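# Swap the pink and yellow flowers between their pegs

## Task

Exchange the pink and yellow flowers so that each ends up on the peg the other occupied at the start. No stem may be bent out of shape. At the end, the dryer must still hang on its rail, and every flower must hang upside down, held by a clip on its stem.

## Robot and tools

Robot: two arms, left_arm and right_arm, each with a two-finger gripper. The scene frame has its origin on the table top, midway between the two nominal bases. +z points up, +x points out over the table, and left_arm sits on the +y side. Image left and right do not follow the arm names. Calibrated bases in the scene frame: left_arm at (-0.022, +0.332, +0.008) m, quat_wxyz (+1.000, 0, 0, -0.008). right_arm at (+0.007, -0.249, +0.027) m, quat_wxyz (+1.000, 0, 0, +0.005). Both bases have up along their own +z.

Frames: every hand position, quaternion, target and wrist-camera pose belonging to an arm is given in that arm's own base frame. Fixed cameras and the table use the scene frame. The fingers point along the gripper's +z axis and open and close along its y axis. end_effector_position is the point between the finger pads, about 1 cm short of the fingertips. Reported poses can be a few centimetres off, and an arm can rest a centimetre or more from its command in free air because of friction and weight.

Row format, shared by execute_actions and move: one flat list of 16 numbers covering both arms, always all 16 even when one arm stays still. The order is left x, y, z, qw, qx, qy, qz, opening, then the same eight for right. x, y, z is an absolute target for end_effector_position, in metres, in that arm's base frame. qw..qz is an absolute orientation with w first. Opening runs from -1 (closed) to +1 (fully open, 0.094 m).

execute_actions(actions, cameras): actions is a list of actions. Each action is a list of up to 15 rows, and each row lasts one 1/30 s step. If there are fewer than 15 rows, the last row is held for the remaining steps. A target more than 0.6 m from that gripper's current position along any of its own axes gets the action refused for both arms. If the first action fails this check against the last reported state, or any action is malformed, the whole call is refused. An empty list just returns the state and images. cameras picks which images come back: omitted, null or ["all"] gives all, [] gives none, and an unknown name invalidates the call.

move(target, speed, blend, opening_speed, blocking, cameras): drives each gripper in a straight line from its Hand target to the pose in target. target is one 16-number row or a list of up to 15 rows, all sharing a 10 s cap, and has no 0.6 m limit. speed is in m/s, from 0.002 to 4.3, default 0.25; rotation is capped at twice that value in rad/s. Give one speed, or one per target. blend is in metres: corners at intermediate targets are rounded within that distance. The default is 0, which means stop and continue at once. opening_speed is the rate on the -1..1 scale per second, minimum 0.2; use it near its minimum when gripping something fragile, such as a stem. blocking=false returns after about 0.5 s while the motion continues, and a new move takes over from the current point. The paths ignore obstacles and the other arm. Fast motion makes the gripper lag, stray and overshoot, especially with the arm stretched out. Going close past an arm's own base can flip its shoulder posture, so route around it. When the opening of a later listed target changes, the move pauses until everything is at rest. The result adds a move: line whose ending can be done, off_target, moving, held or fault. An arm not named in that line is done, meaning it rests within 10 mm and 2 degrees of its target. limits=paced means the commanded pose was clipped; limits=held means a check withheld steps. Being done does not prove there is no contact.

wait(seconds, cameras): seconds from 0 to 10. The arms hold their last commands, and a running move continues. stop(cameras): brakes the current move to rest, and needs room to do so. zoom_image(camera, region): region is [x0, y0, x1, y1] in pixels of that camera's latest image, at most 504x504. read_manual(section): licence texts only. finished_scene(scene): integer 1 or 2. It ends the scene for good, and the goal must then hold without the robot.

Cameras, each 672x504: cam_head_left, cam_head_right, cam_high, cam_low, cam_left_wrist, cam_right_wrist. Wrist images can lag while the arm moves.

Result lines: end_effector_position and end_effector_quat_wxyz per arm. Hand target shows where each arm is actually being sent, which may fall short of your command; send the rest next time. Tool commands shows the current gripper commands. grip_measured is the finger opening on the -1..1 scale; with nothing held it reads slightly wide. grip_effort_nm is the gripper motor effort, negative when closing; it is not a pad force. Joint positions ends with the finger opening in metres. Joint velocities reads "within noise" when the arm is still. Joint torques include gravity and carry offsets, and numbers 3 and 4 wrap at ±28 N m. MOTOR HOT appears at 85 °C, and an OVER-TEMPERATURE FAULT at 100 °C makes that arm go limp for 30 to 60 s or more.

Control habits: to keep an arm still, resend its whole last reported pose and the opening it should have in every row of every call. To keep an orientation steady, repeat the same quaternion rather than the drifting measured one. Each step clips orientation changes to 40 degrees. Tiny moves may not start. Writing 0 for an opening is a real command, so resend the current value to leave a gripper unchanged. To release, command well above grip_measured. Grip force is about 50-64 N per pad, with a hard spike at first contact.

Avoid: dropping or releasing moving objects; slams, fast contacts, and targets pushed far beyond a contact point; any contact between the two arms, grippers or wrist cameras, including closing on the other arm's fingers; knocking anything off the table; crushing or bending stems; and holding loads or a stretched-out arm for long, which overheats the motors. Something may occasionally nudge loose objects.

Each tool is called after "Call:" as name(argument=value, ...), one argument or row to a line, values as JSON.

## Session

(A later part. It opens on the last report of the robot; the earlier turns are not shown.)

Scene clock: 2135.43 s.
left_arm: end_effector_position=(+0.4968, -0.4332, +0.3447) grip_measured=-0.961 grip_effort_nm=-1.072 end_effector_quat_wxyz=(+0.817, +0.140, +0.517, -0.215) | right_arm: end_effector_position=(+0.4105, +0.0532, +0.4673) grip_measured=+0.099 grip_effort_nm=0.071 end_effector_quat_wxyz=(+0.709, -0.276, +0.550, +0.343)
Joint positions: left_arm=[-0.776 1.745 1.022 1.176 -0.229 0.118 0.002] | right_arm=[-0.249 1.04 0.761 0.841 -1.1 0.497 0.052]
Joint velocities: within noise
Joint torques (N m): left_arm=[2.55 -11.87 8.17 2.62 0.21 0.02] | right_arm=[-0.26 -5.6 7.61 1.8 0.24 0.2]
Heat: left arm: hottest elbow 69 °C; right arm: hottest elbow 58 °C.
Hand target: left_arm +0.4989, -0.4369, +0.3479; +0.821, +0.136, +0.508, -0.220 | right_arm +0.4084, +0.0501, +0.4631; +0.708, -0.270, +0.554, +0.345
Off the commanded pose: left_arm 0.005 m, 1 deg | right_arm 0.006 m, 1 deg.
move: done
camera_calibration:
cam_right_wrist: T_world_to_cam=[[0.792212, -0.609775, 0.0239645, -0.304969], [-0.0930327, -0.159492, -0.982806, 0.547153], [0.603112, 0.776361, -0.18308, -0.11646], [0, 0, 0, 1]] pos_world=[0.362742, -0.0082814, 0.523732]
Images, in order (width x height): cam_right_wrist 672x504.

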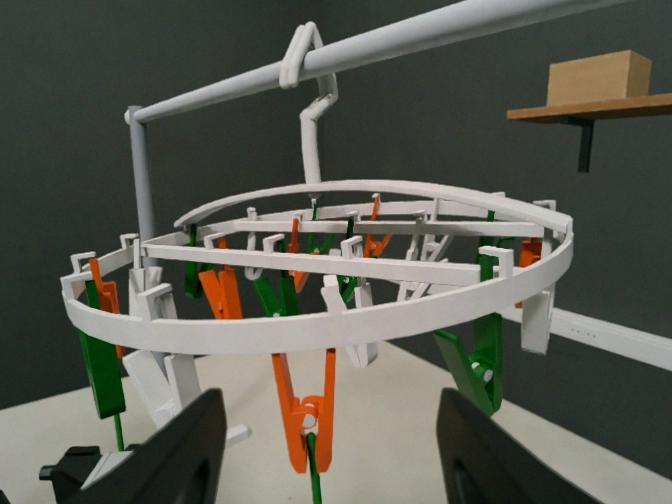

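Call:
move(
  target=[
    [0.498,-0.436,0.354,0.8214,0.1362,0.5083,-0.2201,-1,0.4084,0.050,0.463,0.7083,-0.2699,0.5534,0.3455,0.1],
    [0.498,-0.436,0.354,0.8214,0.1362,0.5083,-0.2201,-0.75,0.4084,0.050,0.463,0.7083,-0.2699,0.5534,0.3455,0.1],
  ],
  speed=0.03,
  opening_speed=0.2,
  cameras=["cam_left_wrist","cam_right_wrist"],
)

Scene clock: 2140.60 s.
left_arm: end_effector_position=(+0.4967, -0.4333, +0.3447) grip_measured=-0.752 grip_effort_nm=0.051 end_effector_quat_wxyz=(+0.817, +0.140, +0.517, -0.215) | right_arm: end_effector_position=(+0.4105, +0.0532, +0.4673) grip_measured=+0.099 grip_effort_nm=0.066 end_effector_quat_wxyz=(+0.709, -0.276, +0.550, +0.343)
Joint positions: left_arm=[-0.776 1.745 1.022 1.176 -0.228 0.118 0.012] | right_arm=[-0.249 1.04 0.761 0.841 -1.1 0.497 0.052]
Joint velocities: within noise
Joint torques (N m): left_arm=[2.55 -12.86 8.2 1.98 0.19 0.02] | right_arm=[-0.09 -5.71 7.61 1.81 0.24 0.19]
Heat: left arm: hottest elbow 69 °C; right arm: hottest elbow 56 °C.
Hand target: left_arm +0.4979, -0.4359, +0.3539; +0.821, +0.136, +0.508, -0.220 | right_arm +0.4084, +0.0501, +0.4631; +0.708, -0.270, +0.554, +0.345
Off the commanded pose: left_arm 0.010 m, 1 deg | right_arm 0.006 m, 1 deg.
move: done
camera_calibration:
cam_left_wrist: T_world_to_cam=[[-0.48671, -0.873387, -0.0175747, -0.130655], [0.0144727, 0.0120537, -0.999823, 0.381454], [0.873443, -0.486878, 0.00677354, -0.55669], [0, 0, 0, 1]] pos_world=[0.417125, -0.38975, 0.38286]
cam_right_wrist: T_world_to_cam=[[0.792271, -0.609711, 0.0236626, -0.304911], [-0.0932491, -0.159312, -0.982814, 0.547247], [0.603003, 0.776448, -0.183074, -0.116483], [0, 0, 0, 1]] pos_world=[0.362842, -0.00828133, 0.523732]
Images, in order (width x height): cam_left_wrist 672x504, cam_right_wrist 672x504.

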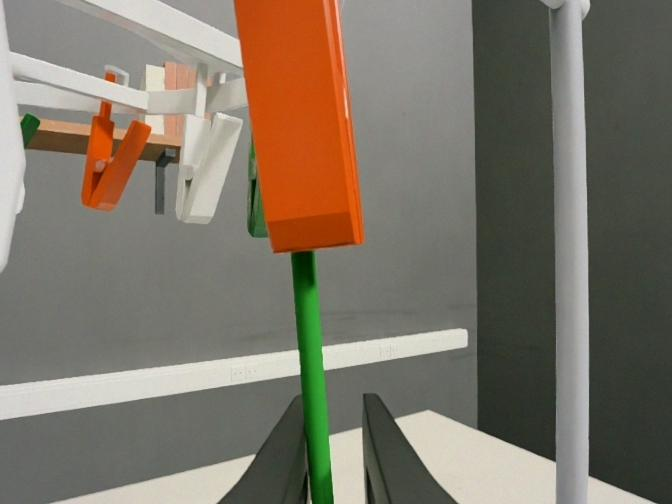

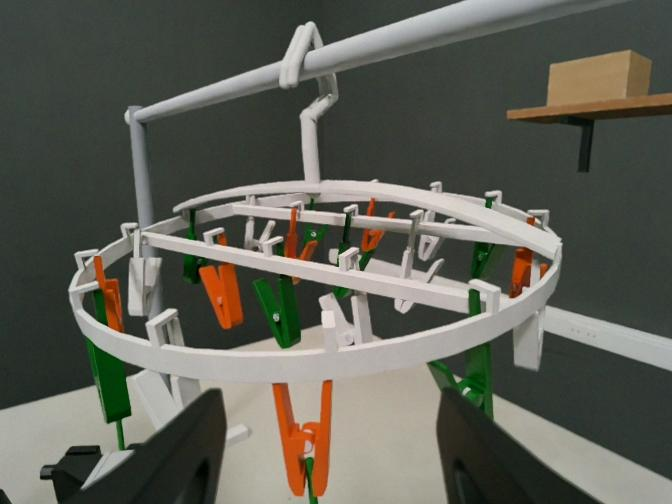

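Call:
move(
  target=[0.498,-0.436,0.354,0.8214,0.1362,0.5083,-0.2201,0.0,0.4084,0.050,0.463,0.7083,-0.2699,0.5534,0.3455,0.1],
  opening_speed=0.3,
  cameras=["cam_left_wrist","cam_right_wrist"],
)

Scene clock: 2145.07 s.
left_arm: end_effector_position=(+0.4967, -0.4333, +0.3447) grip_measured=-0.002 grip_effort_nm=0.051 end_effector_quat_wxyz=(+0.817, +0.140, +0.517, -0.215) | right_arm: end_effector_position=(+0.4105, +0.0533, +0.4674) grip_measured=+0.099 grip_effort_nm=0.071 end_effector_quat_wxyz=(+0.710, -0.276, +0.550, +0.343)
Joint positions: left_arm=[-0.776 1.745 1.022 1.176 -0.228 0.118 0.047] | right_arm=[-0.249 1.04 0.761 0.841 -1.1 0.497 0.052]
Joint velocities: within noise
Joint torques (N m): left_arm=[2.43 -12.92 8.2 1.98 0.18 0.02] | right_arm=[-0.38 -5.66 7.65 1.74 0.24 0.18]
Heat: left arm: hottest elbow 68 °C; right arm: hottest elbow 55 °C.
Hand target: left_arm +0.4979, -0.4359, +0.3539; +0.821, +0.136, +0.508, -0.220 | right_arm +0.4084, +0.0501, +0.4631; +0.708, -0.270, +0.553, +0.345
Off the commanded pose: left_arm 0.010 m, 1 deg | right_arm 0.006 m, 1 deg.
move: done
camera_calibration:
cam_left_wrist: T_world_to_cam=[[-0.48671, -0.873387, -0.0175747, -0.130655], [0.0144727, 0.0120537, -0.999823, 0.381454], [0.873443, -0.486878, 0.00677354, -0.55669], [0, 0, 0, 1]] pos_world=[0.417125, -0.38975, 0.38286]
cam_right_wrist: T_world_to_cam=[[0.792248, -0.609728, 0.0239727, -0.304989], [-0.0928896, -0.159339, -0.982844, 0.547221], [0.603087, 0.77643, -0.182873, -0.11654], [0, 0, 0, 1]] pos_world=[0.362742, -0.00828135, 0.523833]
Images, in order (width x height): cam_left_wrist 672x504, cam_right_wrist 672x504.

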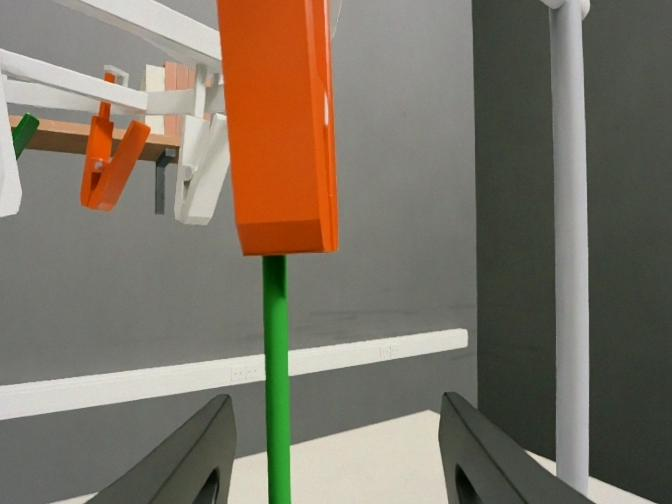

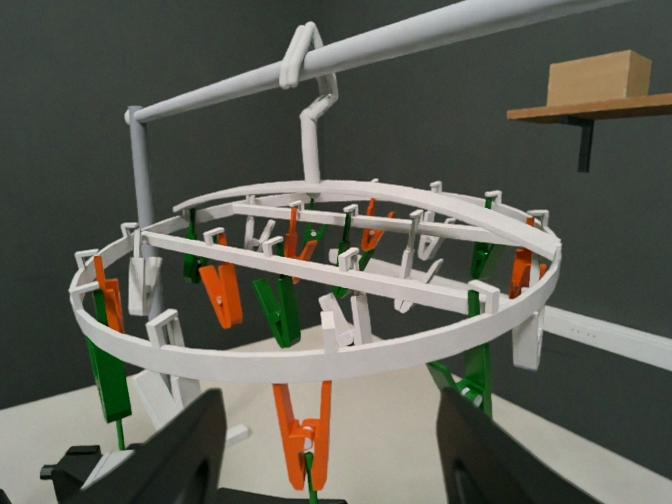

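Call:
move(
  target=[
    [0.463,-0.417,0.350,0.8214,0.1362,0.5083,-0.2201,0.0,0.4084,0.050,0.463,0.7083,-0.2699,0.5534,0.3455,0.1],
    [0.389,-0.376,0.330,0.8214,0.1362,0.5083,-0.2201,0.0,0.38,0.012,0.463,0.7083,-0.2699,0.5534,0.3455,0.1],
  ],
  speed=0.08,
  blend=0.01,
  cameras=["cam_left_wrist","cam_high","cam_right_wrist"],
)

Scene clock: 2152.33 s.
left_arm: end_effector_position=(+0.3963, -0.3768, +0.3164) grip_measured=-0.002 grip_effort_nm=0.046 end_effector_quat_wxyz=(+0.813, +0.141, +0.522, -0.216) | right_arm: end_effector_position=(+0.3803, +0.0155, +0.4695) grip_measured=+0.099 grip_effort_nm=0.076 end_effector_quat_wxyz=(+0.711, -0.278, +0.548, +0.341)
Joint positions: left_arm=[-0.852 1.568 0.68 1.337 -0.299 0.145 0.047] | right_arm=[-0.395 1.029 0.725 1.079 -1.214 0.721 0.052]
Joint velocities: within noise
Joint torques (N m): left_arm=[1.85 -10.87 5.96 2.51 0.02 0.17] | right_arm=[-0.15 -4.48 7.36 1.47 0.37 0.2]
Heat: left arm: hottest elbow 67 °C; right arm: hottest elbow 54 °C.
Hand target: left_arm +0.3892, -0.3759, +0.3298; +0.821, +0.136, +0.508, -0.220 | right_arm +0.3801, +0.0121, +0.4631; +0.708, -0.270, +0.554, +0.345
Off the commanded pose: left_arm 0.015 m, 2 deg | right_arm 0.007 m, 1 deg.
move: off_target (left_arm)
camera_calibration:
cam_left_wrist: T_world_to_cam=[[-0.488319, -0.872555, -0.0138507, -0.130897], [0.00104822, 0.0152852, -0.999883, 0.360407], [0.872665, -0.488276, -0.00654942, -0.437295], [0, 0, 0, 1]] pos_world=[0.317314, -0.333245, 0.355687]
cam_right_wrist: T_world_to_cam=[[0.791533, -0.61032, 0.0313869, -0.307404], [-0.0859248, -0.161992, -0.983044, 0.537935], [0.605056, 0.775415, -0.180663, -0.0704034], [0, 0, 0, 1]] pos_world=[0.33214, -0.0458818, 0.525743]
Images, in order (width x height): cam_high 672x504, cam_left_wrist 672x504, cam_right_wrist 672x504.

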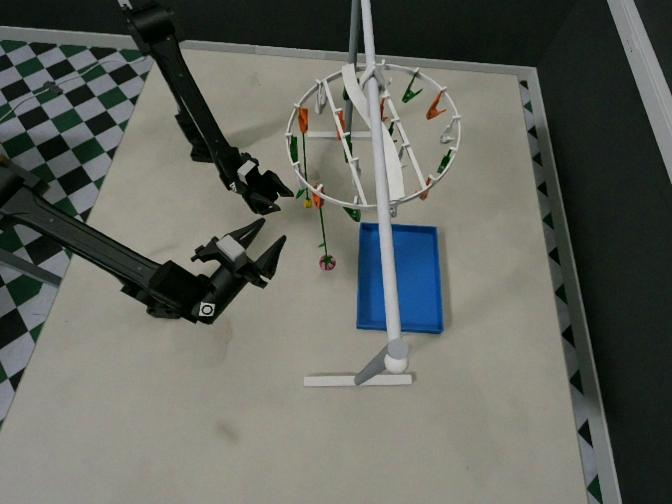

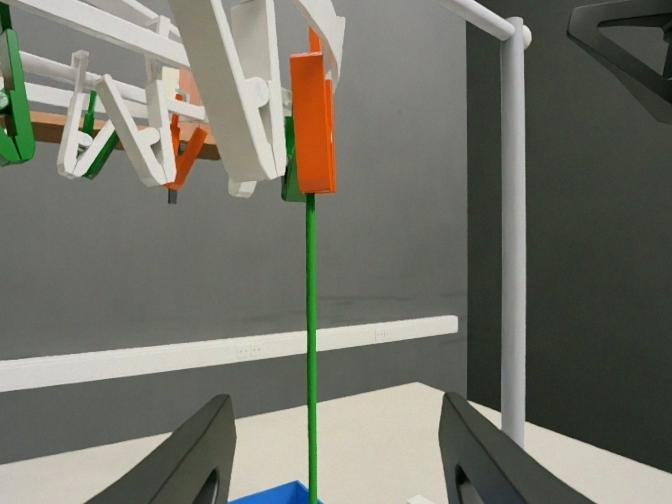

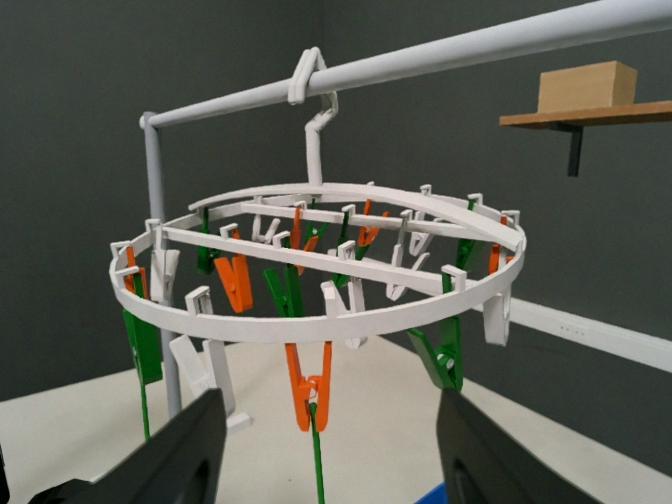

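Call:
zoom_image(
  camera="cam_high",
  region=[270, 50, 480, 290],
)

Call:
zoom_image(
  camera="cam_right_wrist",
  region=[90, 200, 450, 504],
)

Scaled by 2.100 from the camera's 672x504 image, which has a finer 960x720 frame.

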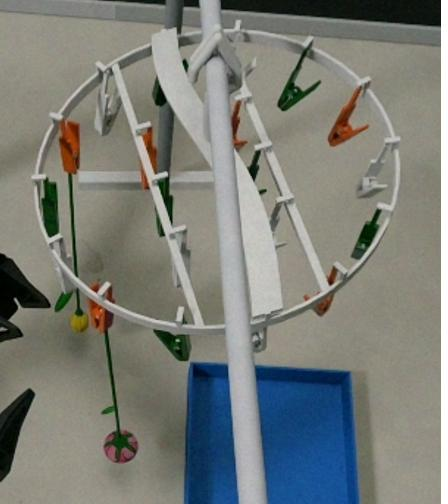

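Scaled by 1.400 from the camera's 672x504 image, which has a finer 960x720 frame.

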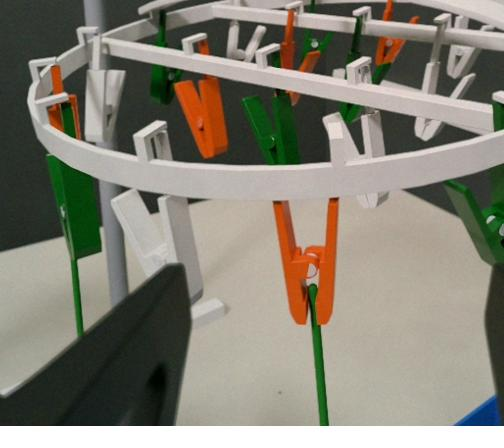

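Call:
move(
  target=[0.335,-0.346,0.310,0.8214,0.1362,0.5083,-0.2201,0.0,0.34,-0.038,0.463,0.7083,-0.2699,0.5534,0.3455,0.1],
  speed=0.12,
  cameras=["cam_low","cam_head_left"],
)

Scene clock: 2158.60 s.
left_arm: end_effector_position=(+0.3412, -0.3473, +0.2987) grip_measured=-0.002 grip_effort_nm=0.056 end_effector_quat_wxyz=(+0.814, +0.141, +0.521, -0.216) | right_arm: end_effector_position=(+0.3395, -0.0333, +0.4665) grip_measured=+0.099 grip_effort_nm=0.076 end_effector_quat_wxyz=(+0.711, -0.266, +0.562, +0.328)
Joint positions: left_arm=[-0.916 1.499 0.51 1.45 -0.355 0.177 0.047] | right_arm=[-0.607 1.07 0.703 1.571 -1.326 1.184 0.052]
Joint velocities: within noise
Joint torques (N m): left_arm=[1.85 -9.05 5.24 2.48 0.04 0.17] | right_arm=[-0.26 -3.6 7.28 0.7 0.71 0.2]
Heat: left arm: hottest elbow 66 °C; right arm: hottest elbow 53 °C.
Hand target: left_arm +0.3351, -0.3460, +0.3099; +0.821, +0.136, +0.508, -0.220 | right_arm +0.3404, -0.0373, +0.4632; +0.710, -0.257, +0.566, +0.332
Off the commanded pose: left_arm 0.013 m, 2 deg | right_arm 0.006 m, 2 deg.
joint sent to its limit (right arm) — joint 4 (wrist pitch), upper limit. The joint targets are off in orientation, not in position.
move: off_target (left_arm)
Images, in order (width x height): cam_head_left 672x504, cam_low 672x504.

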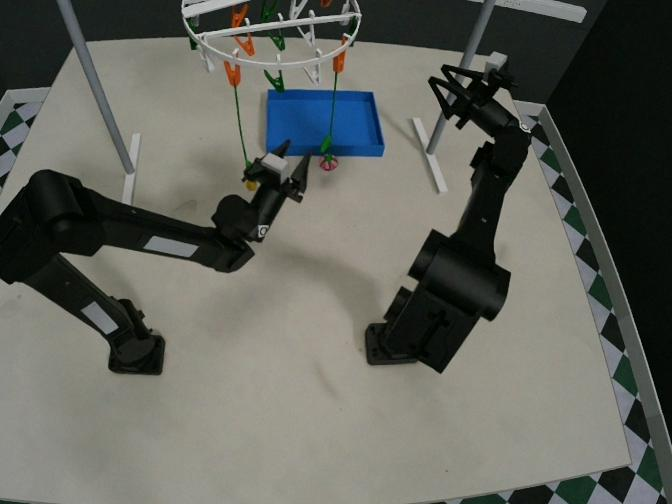

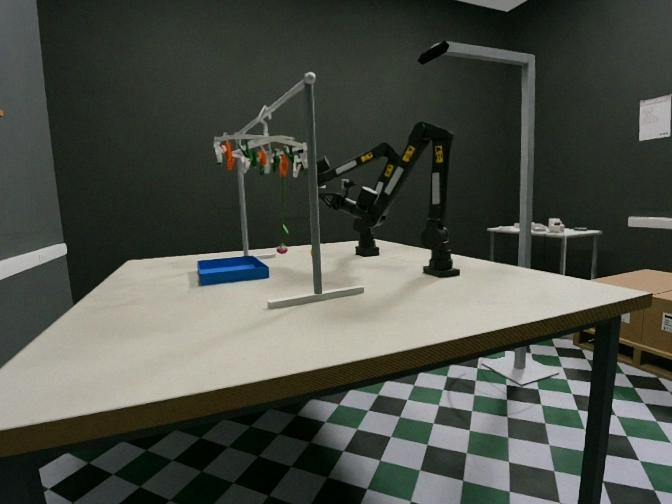

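Call:
finished_scene(
  scene=1,
)

The scene is finished: the task was done.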